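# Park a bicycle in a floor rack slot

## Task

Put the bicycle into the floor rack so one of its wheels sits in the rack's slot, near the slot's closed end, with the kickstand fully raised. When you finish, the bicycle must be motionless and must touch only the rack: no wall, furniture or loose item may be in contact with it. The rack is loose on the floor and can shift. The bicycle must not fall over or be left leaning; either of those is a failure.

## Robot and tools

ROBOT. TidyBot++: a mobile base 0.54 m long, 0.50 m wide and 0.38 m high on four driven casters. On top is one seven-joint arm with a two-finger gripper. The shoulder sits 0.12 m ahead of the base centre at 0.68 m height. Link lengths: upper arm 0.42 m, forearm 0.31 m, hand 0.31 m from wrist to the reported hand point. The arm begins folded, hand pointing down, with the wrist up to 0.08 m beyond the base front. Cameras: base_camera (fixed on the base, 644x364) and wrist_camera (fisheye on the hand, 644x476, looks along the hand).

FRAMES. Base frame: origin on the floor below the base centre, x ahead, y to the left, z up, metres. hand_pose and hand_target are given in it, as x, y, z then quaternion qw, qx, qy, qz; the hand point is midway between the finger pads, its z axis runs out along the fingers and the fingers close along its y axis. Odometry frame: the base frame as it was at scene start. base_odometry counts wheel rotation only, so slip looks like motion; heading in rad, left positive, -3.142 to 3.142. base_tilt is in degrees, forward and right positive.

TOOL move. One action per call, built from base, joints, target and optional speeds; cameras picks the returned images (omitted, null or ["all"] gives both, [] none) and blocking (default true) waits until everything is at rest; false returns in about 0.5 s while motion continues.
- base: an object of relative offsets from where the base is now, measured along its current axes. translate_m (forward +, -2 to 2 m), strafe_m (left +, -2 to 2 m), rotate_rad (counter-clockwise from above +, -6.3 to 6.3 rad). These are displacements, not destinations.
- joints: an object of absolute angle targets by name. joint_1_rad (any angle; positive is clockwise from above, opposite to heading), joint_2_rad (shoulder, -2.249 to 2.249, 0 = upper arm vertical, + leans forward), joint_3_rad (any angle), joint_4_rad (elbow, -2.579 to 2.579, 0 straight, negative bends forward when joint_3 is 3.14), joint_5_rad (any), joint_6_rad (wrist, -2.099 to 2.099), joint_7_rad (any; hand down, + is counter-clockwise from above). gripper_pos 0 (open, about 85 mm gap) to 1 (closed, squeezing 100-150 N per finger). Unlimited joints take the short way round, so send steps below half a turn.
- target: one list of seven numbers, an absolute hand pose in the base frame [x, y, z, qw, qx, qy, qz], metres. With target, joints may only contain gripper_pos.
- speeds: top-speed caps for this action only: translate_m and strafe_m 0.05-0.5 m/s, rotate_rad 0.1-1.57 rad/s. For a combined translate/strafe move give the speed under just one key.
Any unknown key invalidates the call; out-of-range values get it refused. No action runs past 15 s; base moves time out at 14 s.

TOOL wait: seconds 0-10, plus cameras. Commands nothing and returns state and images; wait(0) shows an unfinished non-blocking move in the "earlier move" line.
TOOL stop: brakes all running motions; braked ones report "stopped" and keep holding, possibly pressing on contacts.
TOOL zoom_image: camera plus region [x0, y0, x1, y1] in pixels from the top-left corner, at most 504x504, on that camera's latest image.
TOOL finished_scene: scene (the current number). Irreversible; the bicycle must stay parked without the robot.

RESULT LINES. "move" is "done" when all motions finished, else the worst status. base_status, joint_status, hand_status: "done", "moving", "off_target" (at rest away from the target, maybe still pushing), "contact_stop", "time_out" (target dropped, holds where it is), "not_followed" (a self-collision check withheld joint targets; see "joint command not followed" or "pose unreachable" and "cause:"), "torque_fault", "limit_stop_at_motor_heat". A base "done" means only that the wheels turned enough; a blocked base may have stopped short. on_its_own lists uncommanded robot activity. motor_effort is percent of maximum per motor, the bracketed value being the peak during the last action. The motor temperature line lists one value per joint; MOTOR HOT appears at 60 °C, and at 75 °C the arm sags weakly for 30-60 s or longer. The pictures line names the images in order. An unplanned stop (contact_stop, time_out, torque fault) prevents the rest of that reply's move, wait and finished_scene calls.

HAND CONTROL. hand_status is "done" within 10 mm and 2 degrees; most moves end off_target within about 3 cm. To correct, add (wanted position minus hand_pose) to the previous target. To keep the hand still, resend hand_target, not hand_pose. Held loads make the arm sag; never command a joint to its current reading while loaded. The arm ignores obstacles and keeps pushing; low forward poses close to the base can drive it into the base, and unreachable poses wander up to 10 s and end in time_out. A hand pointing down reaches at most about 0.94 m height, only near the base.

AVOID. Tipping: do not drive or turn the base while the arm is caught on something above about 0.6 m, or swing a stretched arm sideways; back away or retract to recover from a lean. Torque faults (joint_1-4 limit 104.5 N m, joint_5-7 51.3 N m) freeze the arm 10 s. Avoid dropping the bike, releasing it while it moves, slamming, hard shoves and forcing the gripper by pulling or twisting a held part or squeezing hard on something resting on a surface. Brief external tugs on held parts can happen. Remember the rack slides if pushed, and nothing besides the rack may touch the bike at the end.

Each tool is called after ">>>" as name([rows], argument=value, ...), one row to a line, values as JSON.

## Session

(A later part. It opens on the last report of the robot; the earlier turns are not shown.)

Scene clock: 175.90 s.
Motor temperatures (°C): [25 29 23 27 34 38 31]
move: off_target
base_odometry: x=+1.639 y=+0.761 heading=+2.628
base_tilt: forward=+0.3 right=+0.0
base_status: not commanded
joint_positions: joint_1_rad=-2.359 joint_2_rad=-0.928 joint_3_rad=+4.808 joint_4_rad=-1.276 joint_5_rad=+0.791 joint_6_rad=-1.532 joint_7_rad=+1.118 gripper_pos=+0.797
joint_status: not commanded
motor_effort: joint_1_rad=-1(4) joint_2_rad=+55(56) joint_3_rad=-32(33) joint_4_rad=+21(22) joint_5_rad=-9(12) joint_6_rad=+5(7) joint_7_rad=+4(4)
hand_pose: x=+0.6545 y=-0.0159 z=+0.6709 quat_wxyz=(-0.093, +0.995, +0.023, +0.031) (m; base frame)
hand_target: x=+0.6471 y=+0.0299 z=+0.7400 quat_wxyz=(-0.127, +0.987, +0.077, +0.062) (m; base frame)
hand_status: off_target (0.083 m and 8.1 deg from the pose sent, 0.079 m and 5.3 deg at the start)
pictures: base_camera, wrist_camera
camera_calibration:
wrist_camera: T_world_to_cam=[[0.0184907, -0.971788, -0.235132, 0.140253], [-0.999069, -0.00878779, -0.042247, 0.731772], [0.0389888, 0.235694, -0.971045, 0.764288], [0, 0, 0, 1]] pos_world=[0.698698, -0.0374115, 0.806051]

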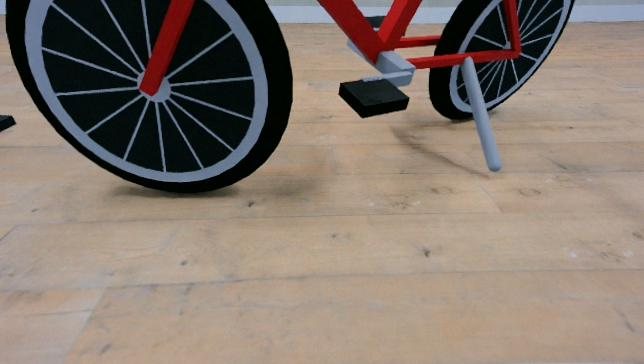

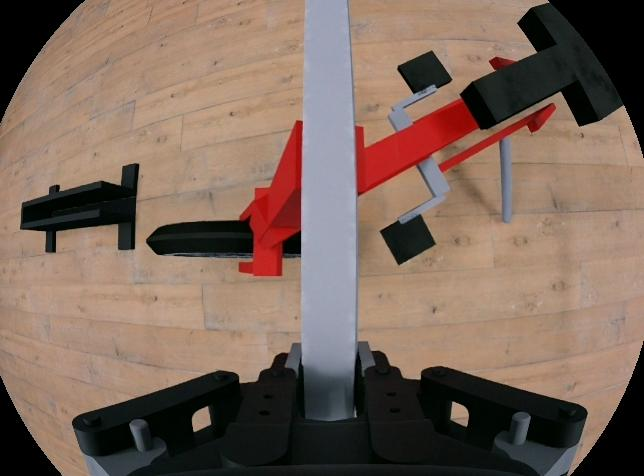

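>>> move(target=[0.650, 0.0, 0.65, -0.1353, 0.9582, 0.2475, 0.0387], base={"translate_m": -0.03})

>>> move(target=[0.640, -0.02, 0.63, -0.1353, 0.9582, 0.2475, 0.0387])

Scene clock: 178.60 s.
Motor temperatures (°C): [25 29 23 27 34 38 31]
move: off_target
base_odometry: x=+1.665 y=+0.747 heading=+2.628
base_tilt: forward=+0.3 right=+0.0
base_status: done
joint_positions: joint_1_rad=-2.341 joint_2_rad=-0.998 joint_3_rad=+4.778 joint_4_rad=-1.291 joint_5_rad=+0.808 joint_6_rad=-1.545 joint_7_rad=+1.479 gripper_pos=+0.797
joint_status: not commanded
motor_effort: joint_1_rad=-4(5) joint_2_rad=+34(56) joint_3_rad=-19(33) joint_4_rad=+12(19) joint_5_rad=-7(13) joint_6_rad=+7(7) joint_7_rad=+2(5)
hand_pose: x=+0.6482 y=-0.0193 z=+0.6478 quat_wxyz=(-0.110, +0.972, +0.204, +0.030) (m; base frame)
hand_target: x=+0.6500 y=+0.0000 z=+0.6500 quat_wxyz=(-0.135, +0.959, +0.248, +0.039) (m; base frame)
hand_status: off_target (0.019 m and 6.0 deg from the pose sent, 0.027 m and 26.5 deg at the start)
pictures: base_camera, wrist_camera
camera_calibration:
wrist_camera: T_world_to_cam=[[0.370208, -0.893271, -0.254977, -0.0819628], [-0.928693, -0.362337, -0.079004, 0.695887], [-0.0218157, 0.266043, -0.963714, 0.778111], [0, 0, 0, 1]] pos_world=[0.693584, -0.0280802, 0.783956]

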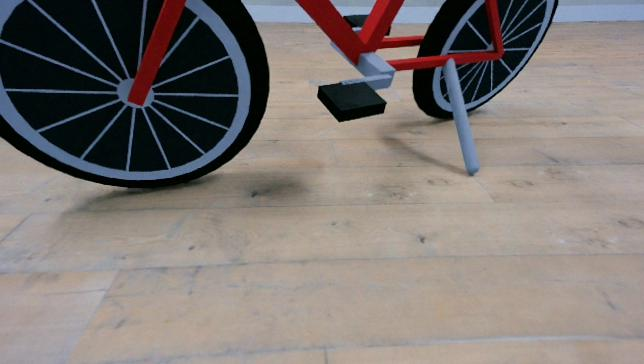

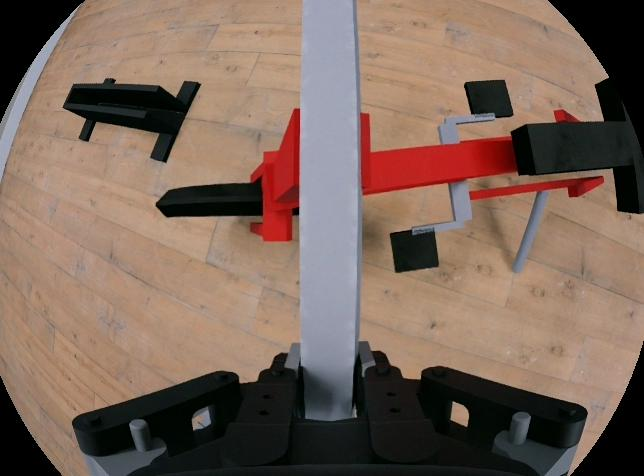

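Scene clock: 179.47 s.
Motor temperatures (°C): [25 29 23 27 34 38 31]
move: off_target
base_odometry: x=+1.665 y=+0.747 heading=+2.628
base_tilt: forward=+0.2 right=+0.0
base_status: not commanded
joint_positions: joint_1_rad=-2.299 joint_2_rad=-1.003 joint_3_rad=+4.765 joint_4_rad=-1.336 joint_5_rad=+0.810 joint_6_rad=-1.528 joint_7_rad=+1.508 gripper_pos=+0.797
joint_status: not commanded
motor_effort: joint_1_rad=-1(4) joint_2_rad=+28(34) joint_3_rad=-14(20) joint_4_rad=+9(12) joint_5_rad=-6(8) joint_6_rad=+3(7) joint_7_rad=+1(2)
hand_pose: x=+0.6387 y=-0.0285 z=+0.6416 quat_wxyz=(-0.112, +0.969, +0.219, +0.032) (m; base frame)
hand_target: x=+0.6400 y=-0.0200 z=+0.6300 quat_wxyz=(-0.135, +0.959, +0.248, +0.039) (m; base frame)
hand_status: off_target (0.014 m and 4.5 deg from the pose sent, 0.020 m and 6.0 deg at the start)
pictures: base_camera, wrist_camera
camera_calibration:
wrist_camera: T_world_to_cam=[[0.397569, -0.881416, -0.255038, -0.105349], [-0.917296, -0.388607, -0.0869032, 0.680244], [-0.0225119, 0.268496, -0.963018, 0.774432], [0, 0, 0, 1]] pos_world=[0.683303, -0.03644, 0.778039]

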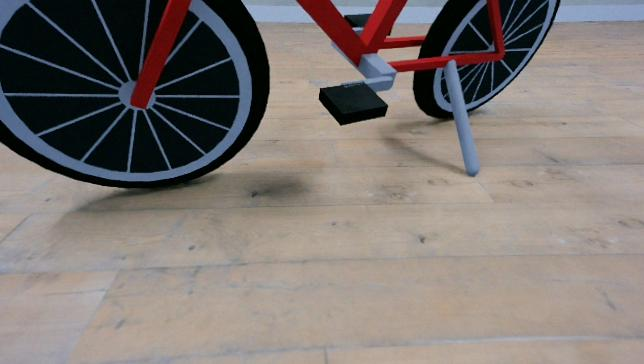

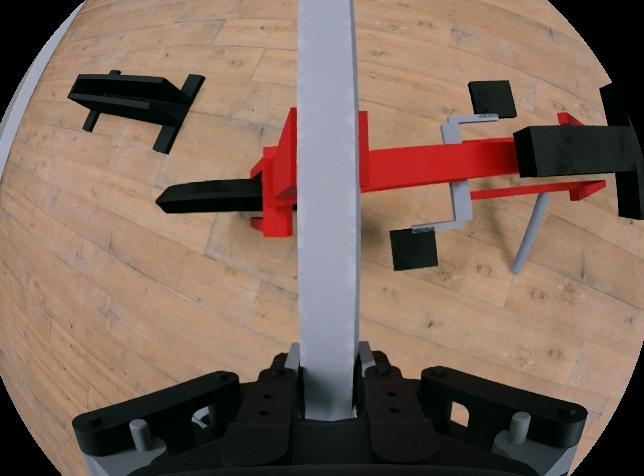

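>>> move(base={"translate_m": -0.03})

>>> zoom_image(camera="base_camera", region=[380, 0, 600, 200])

Scene clock: 180.33 s.
Motor temperatures (°C): [25 29 23 27 34 38 31]
move: done
base_odometry: x=+1.691 y=+0.732 heading=+2.628
base_tilt: forward=+0.3 right=+0.0
base_status: done
joint_positions: joint_1_rad=-2.299 joint_2_rad=-1.016 joint_3_rad=+4.763 joint_4_rad=-1.328 joint_5_rad=+0.838 joint_6_rad=-1.489 joint_7_rad=+1.512 gripper_pos=+0.797
joint_status: not commanded
motor_effort: joint_1_rad=+2(3) joint_2_rad=+32(34) joint_3_rad=-15(17) joint_4_rad=+5(9) joint_5_rad=-9(11) joint_6_rad=-5(7) joint_7_rad=+0(1)
hand_pose: x=+0.6558 y=-0.0307 z=+0.6390 quat_wxyz=(-0.110, +0.969, +0.215, +0.055) (m; base frame)
hand_target: x=+0.6400 y=-0.0200 z=+0.6300 quat_wxyz=(-0.135, +0.959, +0.248, +0.039) (m; base frame)
hand_status: not commanded
pictures: base_camera, wrist_camera
camera_calibration:
wrist_camera: T_world_to_cam=[[0.397398, -0.884668, -0.243795, -0.121939], [-0.917359, -0.376348, -0.129674, 0.722556], [0.0229669, 0.27518, -0.961118, 0.742114], [0, 0, 0, 1]] pos_world=[0.694258, -0.0401582, 0.777228]

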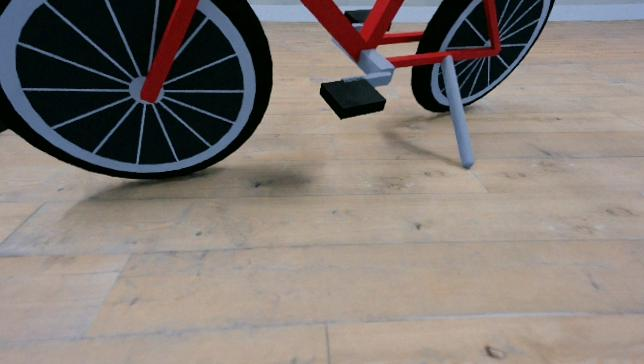

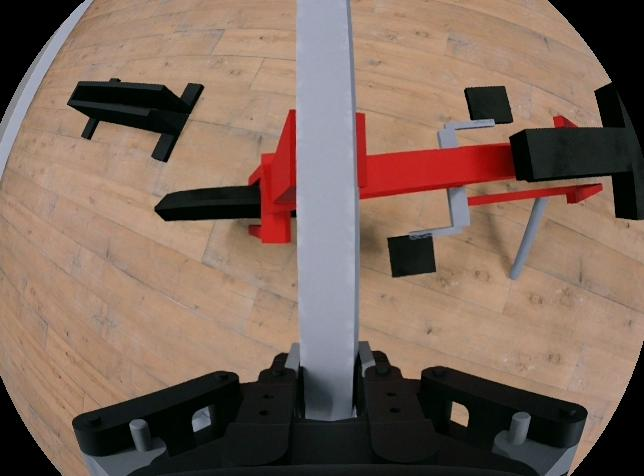

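Scaled by 2.291.

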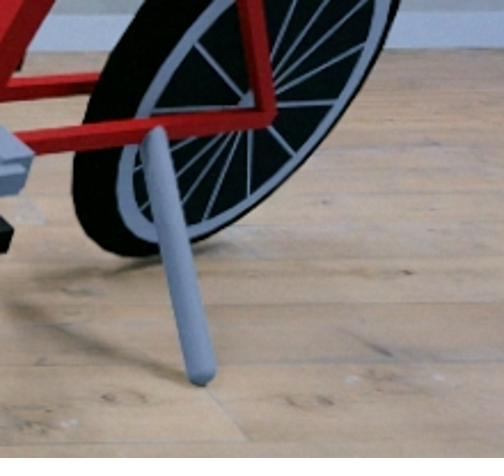

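>>> move(joints={"gripper_pos": 0.2})

>>> move(target=[0.615, -0.04, 0.74, -0.1353, 0.9582, 0.2475, 0.0387])

Scene clock: 181.43 s.
Motor temperatures (°C): [25 29 23 27 34 38 31]
move: done
base_odometry: x=+1.691 y=+0.732 heading=+2.628
base_tilt: forward=+0.3 right=+0.0
base_status: not commanded
joint_positions: joint_1_rad=-2.295 joint_2_rad=-1.027 joint_3_rad=+4.763 joint_4_rad=-1.339 joint_5_rad=+0.824 joint_6_rad=-1.491 joint_7_rad=+1.513 gripper_pos=+0.200
joint_status: all done
motor_effort: joint_1_rad=+0(2) joint_2_rad=+36(38) joint_3_rad=-16(17) joint_4_rad=+9(10) joint_5_rad=-2(10) joint_6_rad=+1(5) joint_7_rad=+1(1)
hand_pose: x=+0.6492 y=-0.0274 z=+0.6337 quat_wxyz=(-0.120, +0.968, +0.217, +0.047) (m; base frame)
hand_target: x=+0.6400 y=-0.0200 z=+0.6300 quat_wxyz=(-0.135, +0.959, +0.248, +0.039) (m; base frame)
hand_status: not commanded
pictures: base_camera, wrist_camera
camera_calibration:
wrist_camera: T_world_to_cam=[[0.399474, -0.877346, -0.265867, -0.104861], [-0.916743, -0.38185, -0.117353, 0.70871], [0.00143759, 0.290611, -0.95684, 0.74791], [0, 0, 0, 1]] pos_world=[0.69052, -0.0387284, 0.770921]

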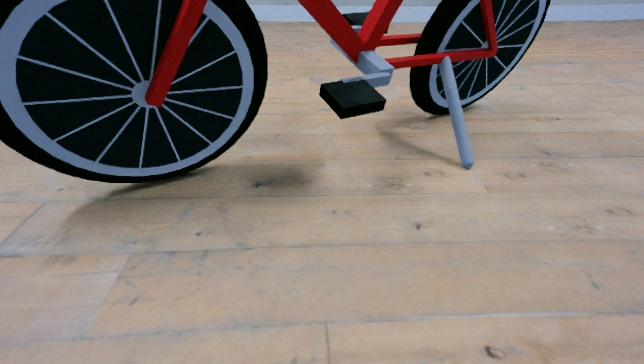

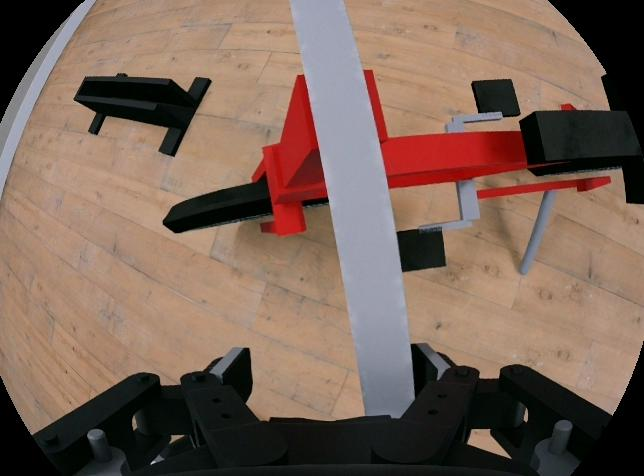

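Scene clock: 182.57 s.
Motor temperatures (°C): [25 29 23 27 34 38 31]
move: off_target
base_odometry: x=+1.691 y=+0.732 heading=+2.628
base_tilt: forward=+0.3 right=+0.1
base_status: not commanded
joint_positions: joint_1_rad=-2.277 joint_2_rad=-0.909 joint_3_rad=+4.667 joint_4_rad=-1.175 joint_5_rad=+0.761 joint_6_rad=-1.665 joint_7_rad=+1.571 gripper_pos=+0.200
joint_status: not commanded
motor_effort: joint_1_rad=+1(1) joint_2_rad=+34(39) joint_3_rad=-13(17) joint_4_rad=+10(11) joint_5_rad=+0(3) joint_6_rad=+2(2) joint_7_rad=+1(1)
hand_pose: x=+0.6397 y=-0.0404 z=+0.7348 quat_wxyz=(-0.113, +0.966, +0.221, +0.067) (m; base frame)
hand_target: x=+0.6150 y=-0.0400 z=+0.7400 quat_wxyz=(-0.135, +0.959, +0.248, +0.039) (m; base frame)
hand_status: off_target (0.025 m and 5.2 deg from the pose sent, 0.112 m and 4.1 deg at the start)
pictures: base_camera, wrist_camera
camera_calibration:
wrist_camera: T_world_to_cam=[[0.412146, -0.877896, -0.243791, -0.10991], [-0.910115, -0.384129, -0.155356, 0.730525], [0.0427391, 0.285907, -0.957304, 0.822222], [0, 0, 0, 1]] pos_world=[0.675019, -0.0509522, 0.873813]

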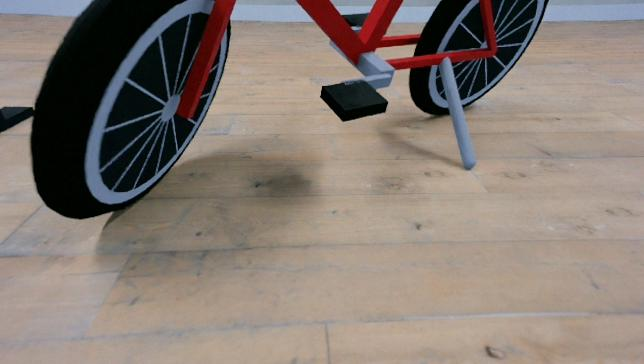

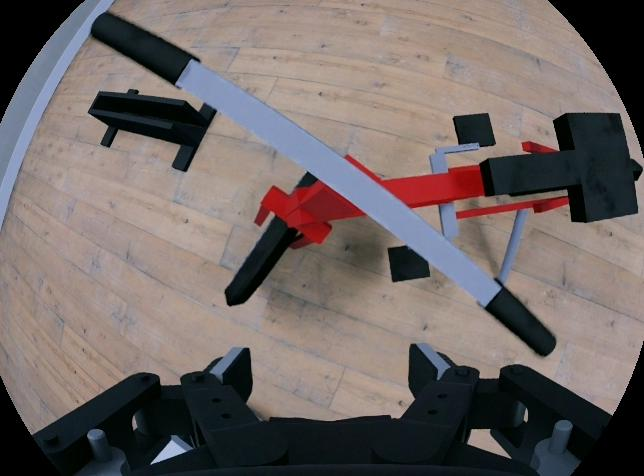

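>>> move(base={"translate_m": -0.2, "strafe_m": 0.2})

>>> move(base={"translate_m": 0.1, "strafe_m": 0.9}, joints={"joint_1_rad": 0.0, "joint_2_rad": 0.4, "joint_3_rad": 3.16, "joint_4_rad": -2.0, "joint_5_rad": -0.011, "joint_6_rad": -0.7, "joint_7_rad": -1.49, "gripper_pos": 0})

Scene clock: 185.10 s.
Motor temperatures (°C): [25 29 23 27 34 38 31]
move: done
base_odometry: x=+1.767 y=+0.459 heading=+2.628
base_tilt: forward=+0.2 right=+0.0
base_status: done
joint_positions: joint_1_rad=-2.274 joint_2_rad=-0.906 joint_3_rad=+4.666 joint_4_rad=-1.173 joint_5_rad=+0.756 joint_6_rad=-1.671 joint_7_rad=+1.572 gripper_pos=+0.200
joint_status: not commanded
motor_effort: joint_1_rad=+1(2) joint_2_rad=+34(38) joint_3_rad=-13(14) joint_4_rad=+11(12) joint_5_rad=-1(2) joint_6_rad=+1(2) joint_7_rad=+1(1)
hand_pose: x=+0.6378 y=-0.0410 z=+0.7364 quat_wxyz=(-0.114, +0.966, +0.221, +0.066) (m; base frame)
hand_target: x=+0.6150 y=-0.0400 z=+0.7400 quat_wxyz=(-0.135, +0.959, +0.248, +0.039) (m; base frame)
hand_status: not commanded
pictures: base_camera, wrist_camera
camera_calibration:
wrist_camera: T_world_to_cam=[[0.411456, -0.877499, -0.246374, -0.106976], [-0.910578, -0.384088, -0.15272, 0.727116], [0.0393825, 0.28718, -0.957067, 0.825953], [0, 0, 0, 1]] pos_world=[0.673583, -0.0517917, 0.875181]

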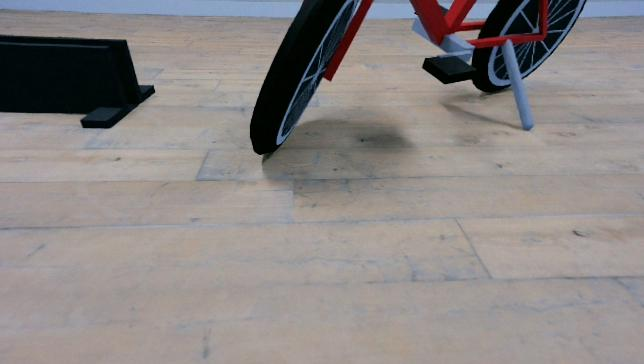

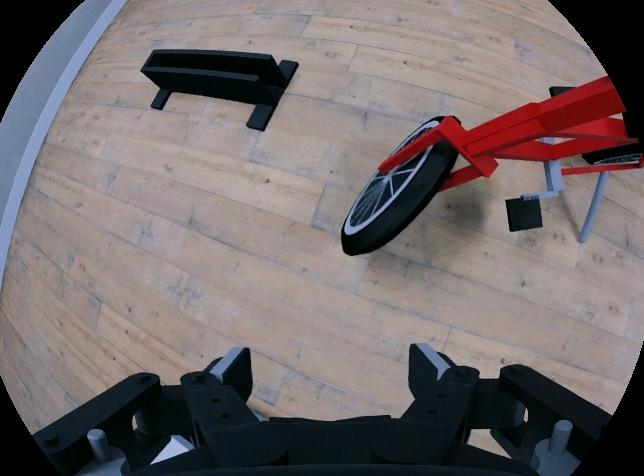

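Scene clock: 189.20 s.
Motor temperatures (°C): [25 29 23 27 34 38 31]
move: done
base_odometry: x=+1.238 y=-0.276 heading=+2.628
base_tilt: forward=+0.2 right=+0.0
base_status: done
joint_positions: joint_1_rad=-0.017 joint_2_rad=+0.375 joint_3_rad=+3.188 joint_4_rad=-1.985 joint_5_rad=+0.041 joint_6_rad=-0.772 joint_7_rad=-1.442 gripper_pos=+0.000
joint_status: all done
motor_effort: joint_1_rad=+1(3) joint_2_rad=-25(37) joint_3_rad=+0(15) joint_4_rad=+12(19) joint_5_rad=+2(5) joint_6_rad=+0(5) joint_7_rad=+1(2)
hand_pose: x=+0.4975 y=-0.0199 z=+0.5389 quat_wxyz=(-0.003, +0.066, -0.998, +0.023) (m; base frame)
hand_target: x=+0.5084 y=-0.0042 z=+0.5264 quat_wxyz=(-0.021, +0.028, -0.999, +0.001) (m; base frame)
hand_status: not commanded
pictures: base_camera, wrist_camera
camera_calibration:
wrist_camera: T_world_to_cam=[[-0.0942029, 0.990805, -0.0971156, 0.128971], [0.995079, 0.0967176, 0.0215092, -0.455055], [0.0307042, -0.0946115, -0.995041, 0.653643], [0, 0, 0, 1]] pos_world=[0.444895, -0.021931, 0.672714]

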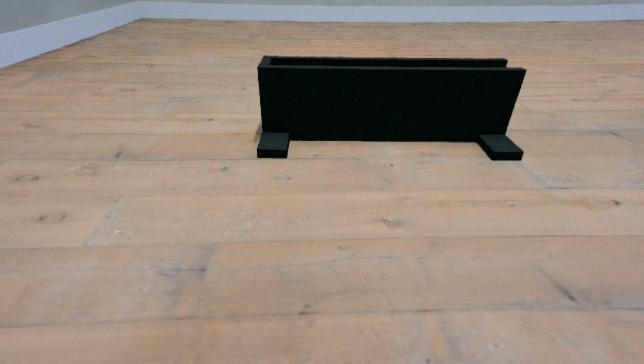

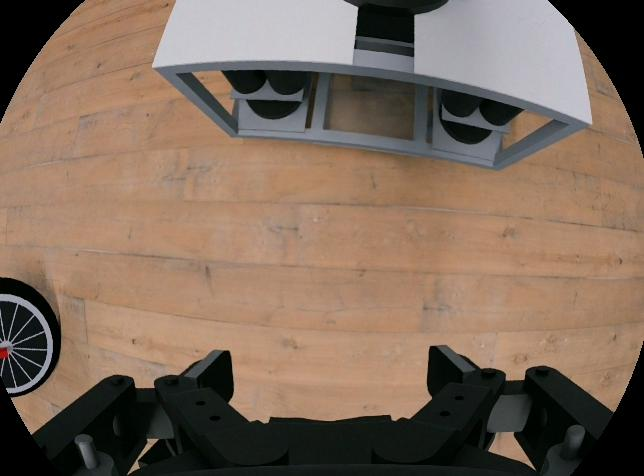

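>>> move(base={"translate_m": 0.32, "strafe_m": 0.12})

>>> move(joints={"joint_1_rad": 0.01, "joint_2_rad": 1.30, "joint_3_rad": 3.16, "joint_4_rad": -1.42, "joint_5_rad": -0.02, "joint_6_rad": -0.48, "joint_7_rad": -1.55})

Scene clock: 191.37 s.
Motor temperatures (°C): [25 29 23 27 34 38 31]
move: done
base_odometry: x=+0.900 y=-0.223 heading=+2.629
base_tilt: forward=+0.2 right=+0.0
base_status: done
joint_positions: joint_1_rad=-0.014 joint_2_rad=+0.381 joint_3_rad=+3.185 joint_4_rad=-1.991 joint_5_rad=+0.039 joint_6_rad=-0.765 joint_7_rad=-1.444 gripper_pos=+0.000
joint_status: not commanded
motor_effort: joint_1_rad=+1(2) joint_2_rad=-24(27) joint_3_rad=+0(1) joint_4_rad=+12(14) joint_5_rad=+1(2) joint_6_rad=+0(1) joint_7_rad=+1(1)
hand_pose: x=+0.4959 y=-0.0194 z=+0.5354 quat_wxyz=(-0.001, +0.064, -0.998, +0.022) (m; base frame)
hand_target: x=+0.5084 y=-0.0042 z=+0.5264 quat_wxyz=(-0.021, +0.028, -0.999, +0.001) (m; base frame)
hand_status: not commanded
pictures: base_camera, wrist_camera
camera_calibration:
wrist_camera: T_world_to_cam=[[-0.090734, 0.991428, -0.0940068, 0.124627], [0.995524, 0.0928026, 0.0178633, -0.451787], [0.0264343, -0.0919653, -0.995411, 0.652617], [0, 0, 0, 1]] pos_world=[0.443821, -0.0216136, 0.669408]

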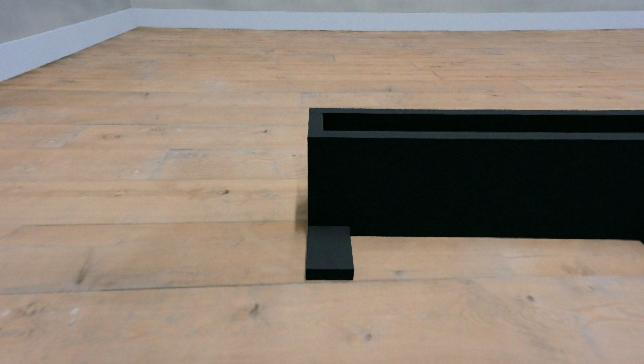

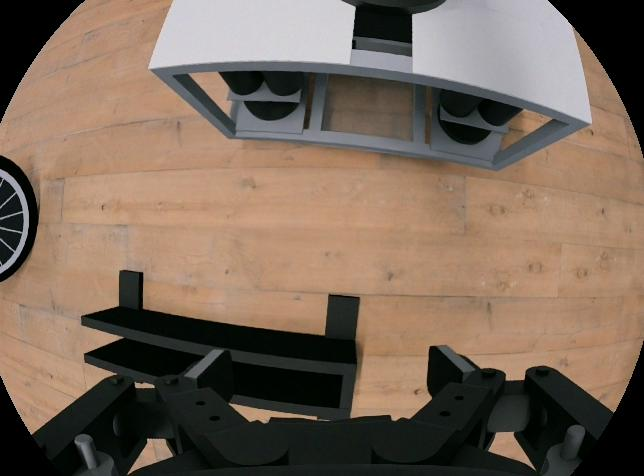

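Scene clock: 193.53 s.
Motor temperatures (°C): [25 29 23 27 34 38 31]
move: done
base_odometry: x=+0.900 y=-0.223 heading=+2.629
base_tilt: forward=+0.3 right=+0.0
base_status: not commanded
joint_positions: joint_1_rad=-0.008 joint_2_rad=+1.274 joint_3_rad=+3.185 joint_4_rad=-1.436 joint_5_rad=+0.032 joint_6_rad=-0.552 joint_7_rad=-1.504 gripper_pos=+0.000
joint_status: all done
motor_effort: joint_1_rad=+1(2) joint_2_rad=-42(44) joint_3_rad=+0(1) joint_4_rad=+7(13) joint_5_rad=+2(3) joint_6_rad=-2(3) joint_7_rad=+1(2)
hand_pose: x=+0.6158 y=-0.0256 z=+0.2107 quat_wxyz=(+0.061, +0.044, -0.997, +0.026) (m; base frame)
hand_target: x=+0.6349 y=-0.0121 z=+0.1966 quat_wxyz=(+0.029, -0.006, -1.000, +0.004) (m; base frame)
hand_status: not commanded
pictures: base_camera, wrist_camera
camera_calibration:
wrist_camera: T_world_to_cam=[[-0.0602733, 0.993043, -0.101153, 0.0938737], [0.993252, 0.0496075, -0.104833, -0.538567], [-0.0990861, -0.106789, -0.989332, 0.401257], [0, 0, 0, 1]] pos_world=[0.580349, -0.0236538, 0.350013]

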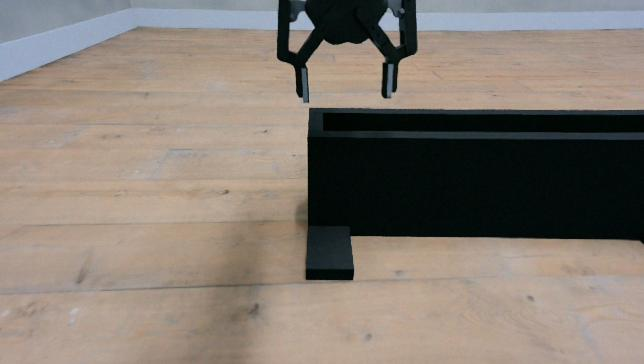

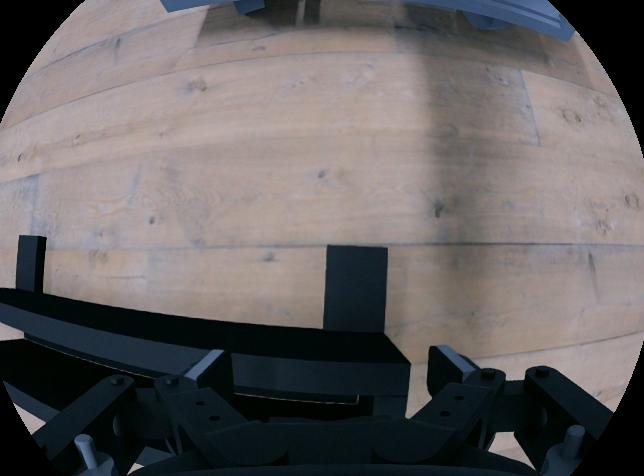

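>>> move(base={"translate_m": 0.025, "strafe_m": 0.035})

>>> move(joints={"joint_1_rad": 0.01, "joint_2_rad": 1.49, "joint_3_rad": 3.14, "joint_4_rad": -1.30, "joint_5_rad": -0.04, "joint_6_rad": -0.38, "joint_7_rad": -1.53})

Scene clock: 195.70 s.
Motor temperatures (°C): [25 29 23 27 34 38 31]
move: done
base_odometry: x=+0.861 y=-0.241 heading=+2.629
base_tilt: forward=+0.2 right=+0.0
base_status: done
joint_positions: joint_1_rad=+0.003 joint_2_rad=+1.274 joint_3_rad=+3.177 joint_4_rad=-1.428 joint_5_rad=+0.028 joint_6_rad=-0.546 joint_7_rad=-1.504 gripper_pos=+0.000
joint_status: not commanded
motor_effort: joint_1_rad=+1(4) joint_2_rad=-42(43) joint_3_rad=+0(2) joint_4_rad=+7(9) joint_5_rad=+1(2) joint_6_rad=-2(2) joint_7_rad=+1(1)
hand_pose: x=+0.6220 y=-0.0258 z=+0.2111 quat_wxyz=(+0.054, +0.038, -0.998, +0.022) (m; base frame)
hand_target: x=+0.6349 y=-0.0121 z=+0.1966 quat_wxyz=(+0.029, -0.006, -1.000, +0.004) (m; base frame)
hand_status: not commanded
pictures: base_camera, wrist_camera
camera_calibration:
wrist_camera: T_world_to_cam=[[-0.0476589, 0.994495, -0.0933142, 0.0850794], [0.995121, 0.0391935, -0.0905402, -0.549192], [-0.0863845, -0.097174, -0.991511, 0.395045], [0, 0, 0, 1]] pos_world=[0.584693, -0.0246982, 0.349907]

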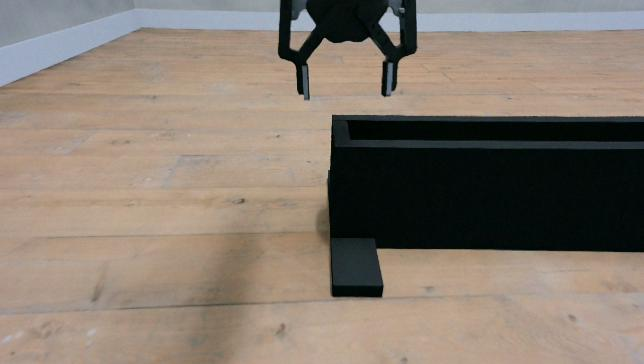

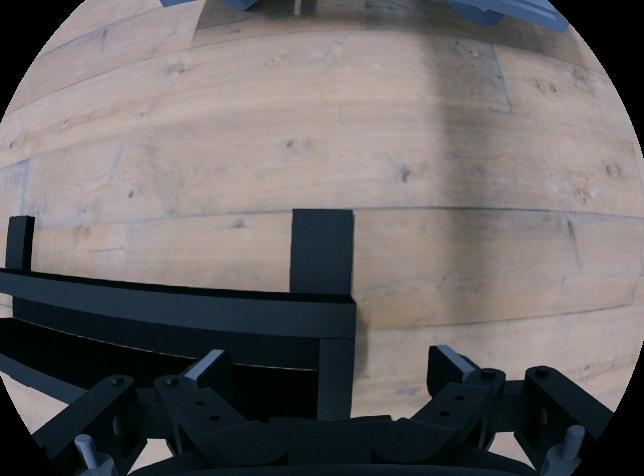

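Scene clock: 196.87 s.
Motor temperatures (°C): [25 29 23 27 34 38 31]
move: done
base_odometry: x=+0.861 y=-0.241 heading=+2.629
base_tilt: forward=+0.3 right=+0.0
base_status: not commanded
joint_positions: joint_1_rad=+0.003 joint_2_rad=+1.469 joint_3_rad=+3.167 joint_4_rad=-1.316 joint_5_rad=+0.012 joint_6_rad=-0.449 joint_7_rad=-1.504 gripper_pos=+0.000
joint_status: all done
motor_effort: joint_1_rad=+1(2) joint_2_rad=-42(46) joint_3_rad=-1(2) joint_4_rad=+6(9) joint_5_rad=+1(2) joint_6_rad=-1(4) joint_7_rad=+1(2)
hand_pose: x=+0.6188 y=-0.0171 z=+0.1199 quat_wxyz=(+0.046, +0.036, -0.998, +0.013) (m; base frame)
hand_target: x=+0.6380 y=+0.0018 z=+0.1095 quat_wxyz=(+0.014, -0.003, -1.000, -0.008) (m; base frame)
hand_status: not commanded
pictures: base_camera, wrist_camera
camera_calibration:
wrist_camera: T_world_to_cam=[[-0.0401031, 0.996203, -0.0772686, 0.0611695], [0.996584, 0.0342917, -0.0751227, -0.557422], [-0.0721878, -0.0800174, -0.994176, 0.297029], [0, 0, 0, 1]] pos_world=[0.579413, -0.0180548, 0.25815]

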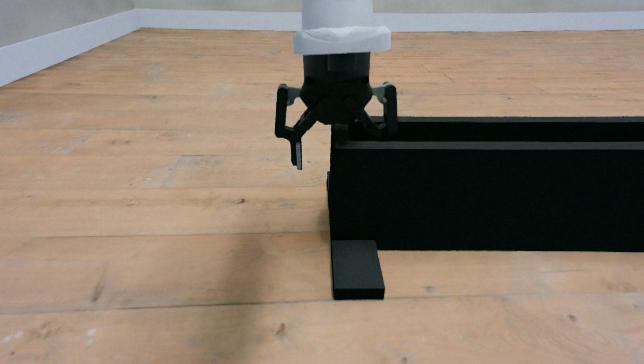

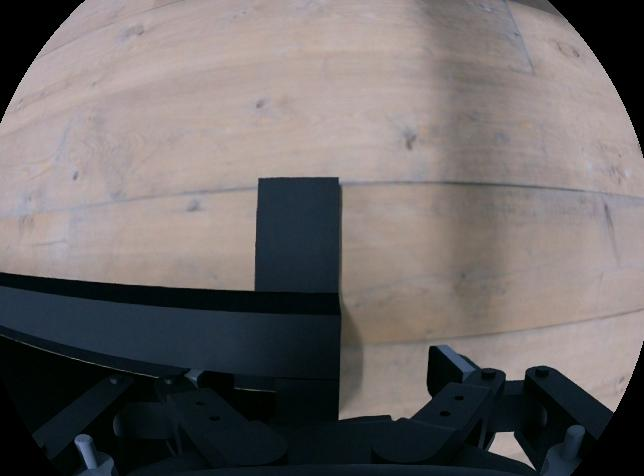

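>>> move(base={"translate_m": 0.022})

>>> move(joints={"gripper_pos": 1})

Scene clock: 197.87 s.
Motor temperatures (°C): [25 29 23 27 34 38 31]
move: done
base_odometry: x=+0.841 y=-0.231 heading=+2.629
base_tilt: forward=+0.3 right=-0.1
base_status: done
joint_positions: joint_1_rad=+0.003 joint_2_rad=+1.470 joint_3_rad=+3.166 joint_4_rad=-1.304 joint_5_rad=+0.011 joint_6_rad=-0.444 joint_7_rad=-1.504 gripper_pos=+0.000
joint_status: not commanded
motor_effort: joint_1_rad=+1(2) joint_2_rad=-43(44) joint_3_rad=-1(1) joint_4_rad=+6(8) joint_5_rad=+1(1) joint_6_rad=-1(2) joint_7_rad=+1(1)
hand_pose: x=+0.6269 y=-0.0165 z=+0.1204 quat_wxyz=(+0.039, +0.035, -0.999, +0.013) (m; base frame)
hand_target: x=+0.6380 y=+0.0018 z=+0.1095 quat_wxyz=(+0.014, -0.003, -1.000, -0.008) (m; base frame)
hand_status: not commanded
pictures: base_camera, wrist_camera
camera_calibration:
wrist_camera: T_world_to_cam=[[-0.0388467, 0.996297, -0.0767007, 0.0600371], [0.997651, 0.0343361, -0.0592749, -0.568025], [-0.0564218, -0.0788232, -0.995291, 0.288478], [0, 0, 0, 1]] pos_world=[0.585299, -0.0175723, 0.258054]

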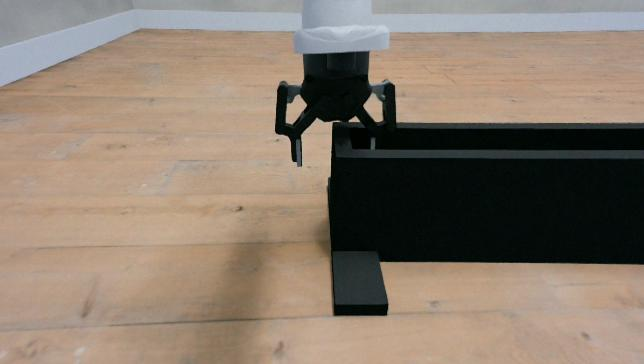

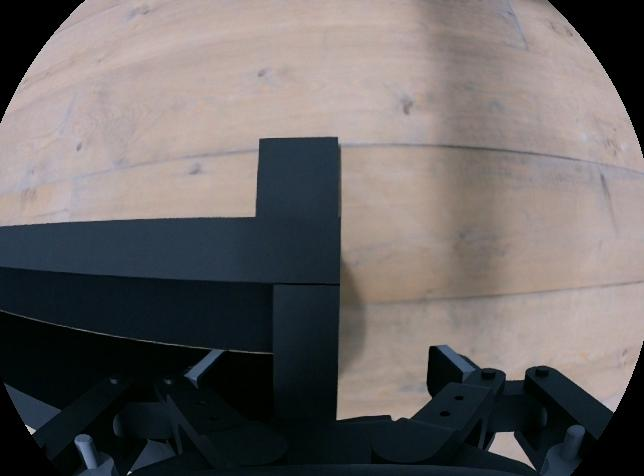

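Scene clock: 198.97 s.
Motor temperatures (°C): [25 29 23 27 34 38 31]
move: off_target
base_odometry: x=+0.841 y=-0.231 heading=+2.629
base_tilt: forward=+0.2 right=+0.0
base_status: not commanded
joint_positions: joint_1_rad=+0.009 joint_2_rad=+1.469 joint_3_rad=+3.165 joint_4_rad=-1.304 joint_5_rad=+0.003 joint_6_rad=-0.444 joint_7_rad=-1.504 gripper_pos=+0.805
joint_status: gripper_pos off_target (ended at +0.805, target +1.000)
motor_effort: joint_1_rad=-1(3) joint_2_rad=-40(43) joint_3_rad=-2(5) joint_4_rad=+6(8) joint_5_rad=+1(4) joint_6_rad=+0(2) joint_7_rad=+1(2)
hand_pose: x=+0.6272 y=-0.0181 z=+0.1208 quat_wxyz=(+0.038, +0.028, -0.999, +0.011) (m; base frame)
hand_target: x=+0.6380 y=+0.0018 z=+0.1095 quat_wxyz=(+0.014, -0.003, -1.000, -0.008) (m; base frame)
hand_status: not commanded
pictures: base_camera, wrist_camera
camera_calibration:
wrist_camera: T_world_to_cam=[[-0.0245308, 0.997051, -0.0727216, 0.0522676], [0.998101, 0.0203149, -0.0581575, -0.568955], [-0.0565087, -0.0740102, -0.995655, 0.288924], [0, 0, 0, 1]] pos_world=[0.585484, -0.0191719, 0.25838]

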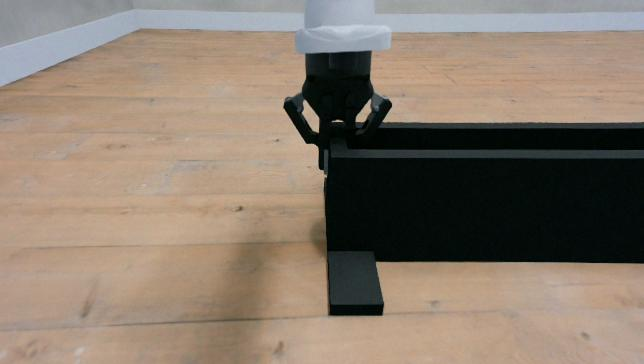

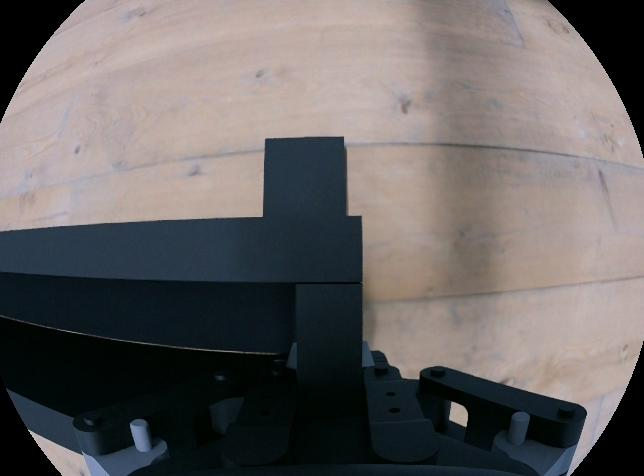

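>>> move(joints={"joint_7_rad": -0.95})

>>> move(joints={"joint_7_rad": -0.37})

>>> move(base={"translate_m": -1.11, "strafe_m": -0.3}, speeds={"translate_m": 0.4})

Scene clock: 201.20 s.
Motor temperatures (°C): [25 29 23 27 34 38 31]
move: done
base_odometry: x=+0.842 y=-0.231 heading=+2.629
base_tilt: forward=+0.2 right=+0.0
base_status: not commanded
joint_positions: joint_1_rad=+0.013 joint_2_rad=+1.468 joint_3_rad=+3.165 joint_4_rad=-1.303 joint_5_rad=-0.021 joint_6_rad=-0.426 joint_7_rad=-1.015 gripper_pos=+0.805
joint_status: all done
motor_effort: joint_1_rad=+0(4) joint_2_rad=-41(43) joint_3_rad=-5(7) joint_4_rad=+8(10) joint_5_rad=+1(6) joint_6_rad=+0(4) joint_7_rad=+4(6)
hand_pose: x=+0.6337 y=-0.0171 z=+0.1208 quat_wxyz=(+0.029, +0.257, -0.966, -0.001) (m; base frame)
hand_target: x=+0.6380 y=+0.0018 z=+0.1095 quat_wxyz=(+0.011, +0.283, -0.959, -0.012) (m; base frame)
hand_status: not commanded
pictures: base_camera, wrist_camera
camera_calibration:
wrist_camera: T_world_to_cam=[[-0.465814, 0.884118, -0.0367932, 0.324761], [0.884729, 0.464555, -0.0379933, -0.498494], [-0.0164981, -0.0502498, -0.9986, 0.264763], [0, 0, 0, 1]] pos_world=[0.596679, -0.0422448, 0.257402]

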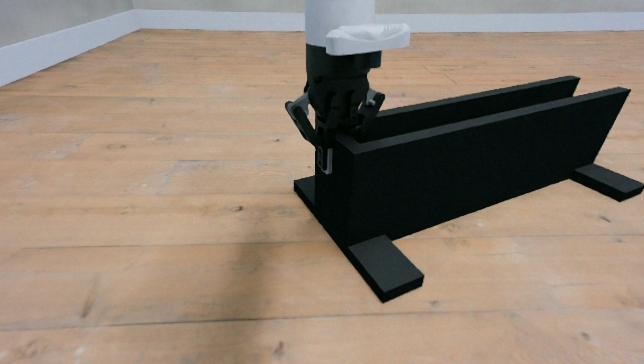

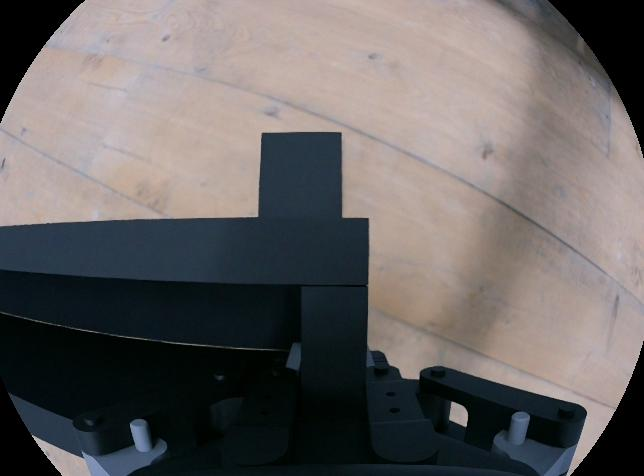

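Scene clock: 202.47 s.
Motor temperatures (°C): [25 29 23 27 34 38 31]
move: done
base_odometry: x=+0.842 y=-0.231 heading=+2.629
base_tilt: forward=+0.3 right=+0.0
base_status: not commanded
joint_positions: joint_1_rad=+0.020 joint_2_rad=+1.468 joint_3_rad=+3.170 joint_4_rad=-1.298 joint_5_rad=-0.028 joint_6_rad=-0.405 joint_7_rad=-0.434 gripper_pos=+0.805
joint_status: all done
motor_effort: joint_1_rad=-1(5) joint_2_rad=-43(43) joint_3_rad=-5(9) joint_4_rad=+6(10) joint_5_rad=+1(4) joint_6_rad=-4(5) joint_7_rad=+3(9)
hand_pose: x=+0.6435 y=-0.0234 z=+0.1210 quat_wxyz=(+0.017, +0.517, -0.856, +0.000) (m; base frame)
hand_target: x=+0.6380 y=+0.0018 z=+0.1095 quat_wxyz=(+0.007, +0.545, -0.838, -0.015) (m; base frame)
hand_status: not commanded
pictures: base_camera, wrist_camera
camera_calibration:
wrist_camera: T_world_to_cam=[[-0.868066, 0.495315, -0.0335451, 0.584291], [0.495895, 0.868307, -0.0114592, -0.247705], [0.0234515, -0.0265821, -0.999372, 0.239771], [0, 0, 0, 1]] pos_world=[0.624416, -0.0679507, 0.256382]

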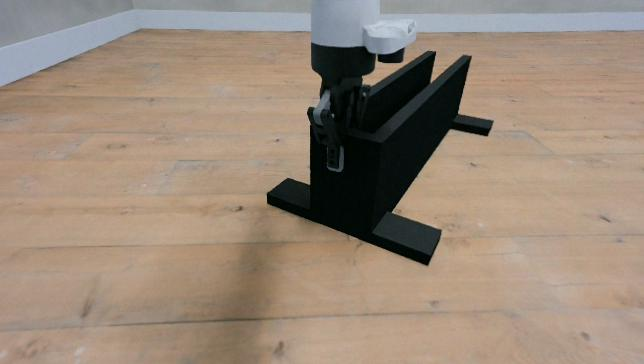

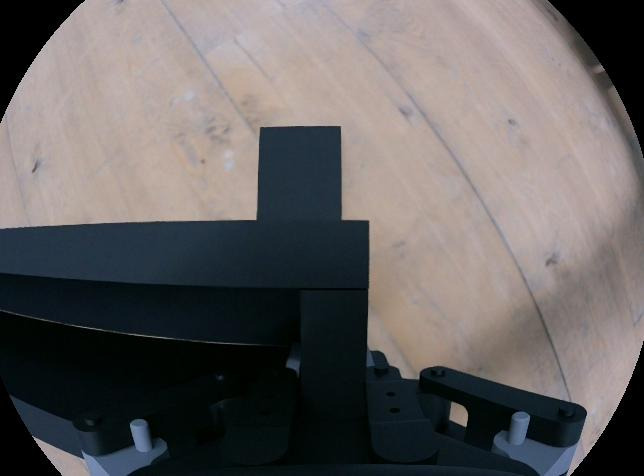

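Scene clock: 209.53 s.
Motor temperatures (°C): [25 29 23 27 34 38 31]
move: time_out
base_odometry: x=+1.924 y=-0.505 heading=+2.634
base_tilt: forward=+0.2 right=+0.0
base_status: translate_m time_out (by the wheels' count: -1.078 of -1.110); the other done
joint_positions: joint_1_rad=+0.015 joint_2_rad=+1.470 joint_3_rad=+3.169 joint_4_rad=-1.294 joint_5_rad=-0.028 joint_6_rad=-0.403 joint_7_rad=-0.399 gripper_pos=+0.806
joint_status: not commanded
motor_effort: joint_1_rad=+1(9) joint_2_rad=-42(50) joint_3_rad=-4(8) joint_4_rad=+5(13) joint_5_rad=-1(4) joint_6_rad=-4(6) joint_7_rad=+1(3)
hand_pose: x=+0.6455 y=-0.0198 z=+0.1207 quat_wxyz=(+0.015, +0.535, -0.845, +0.000) (m; base frame)
hand_target: x=+0.6380 y=+0.0018 z=+0.1095 quat_wxyz=(+0.007, +0.545, -0.838, -0.015) (m; base frame)
hand_status: not commanded
pictures: base_camera, wrist_camera
camera_calibration:
wrist_camera: T_world_to_cam=[[-0.887514, 0.459401, -0.0356402, 0.596299], [0.459937, 0.887914, -0.00816637, -0.228605], [0.0278938, -0.02364, -0.999331, 0.23667], [0, 0, 0, 1]] pos_world=[0.627765, -0.065364, 0.255897]

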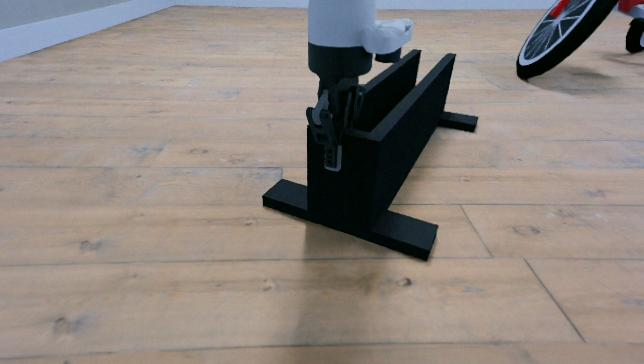

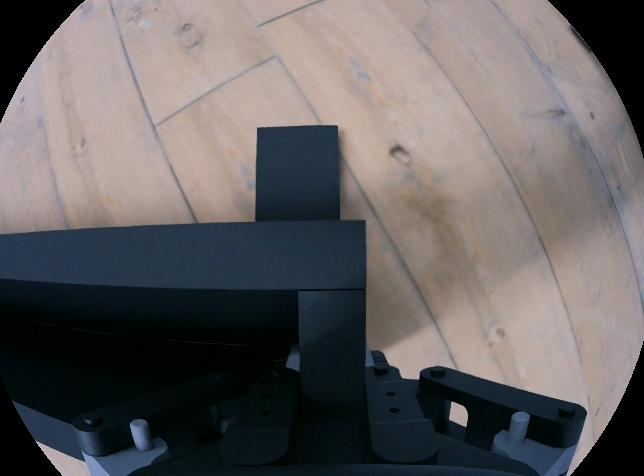

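>>> move(base={"translate_m": 0.01, "strafe_m": -0.35}, speeds={"translate_m": 0.3})

>>> zoom_image(camera="base_camera", region=[250, 0, 644, 280])

Scene clock: 212.03 s.
Motor temperatures (°C): [25 30 23 27 34 38 31]
move: done
base_odometry: x=+2.086 y=-0.195 heading=+2.633
base_tilt: forward=+0.2 right=+0.0
base_status: done
joint_positions: joint_1_rad=-0.002 joint_2_rad=+1.470 joint_3_rad=+3.156 joint_4_rad=-1.294 joint_5_rad=-0.028 joint_6_rad=-0.403 joint_7_rad=-0.391 gripper_pos=+0.806
joint_status: not commanded
motor_effort: joint_1_rad=+2(8) joint_2_rad=-41(42) joint_3_rad=-3(4) joint_4_rad=+4(7) joint_5_rad=-2(4) joint_6_rad=-5(6) joint_7_rad=-1(2)
hand_pose: x=+0.6458 y=-0.0030 z=+0.1208 quat_wxyz=(+0.011, +0.546, -0.838, -0.005) (m; base frame)
hand_target: x=+0.6380 y=+0.0018 z=+0.1095 quat_wxyz=(+0.007, +0.545, -0.838, -0.015) (m; base frame)
hand_status: not commanded
pictures: base_camera, wrist_camera
camera_calibration:
wrist_camera: T_world_to_cam=[[-0.898754, 0.437445, -0.0297384, 0.59531], [0.437531, 0.899195, 0.00388902, -0.230662], [0.0284418, -0.00951618, -0.99955, 0.236849], [0, 0, 0, 1]] pos_world=[0.629223, -0.0507513, 0.255343]

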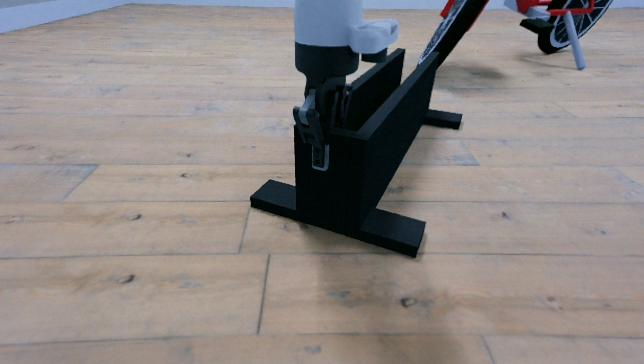

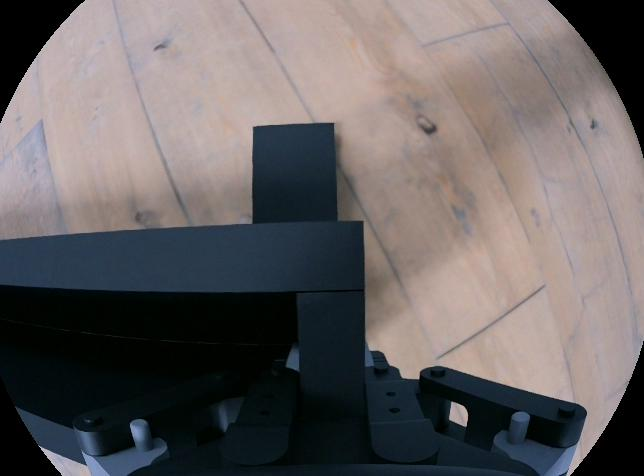

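Scaled by 1.279.

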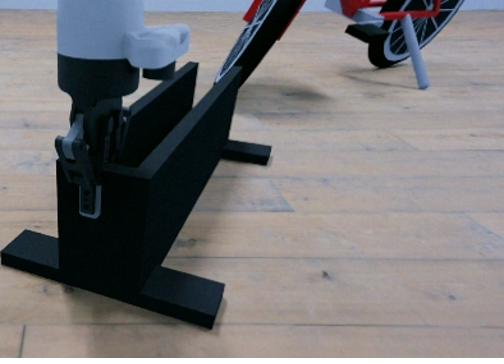

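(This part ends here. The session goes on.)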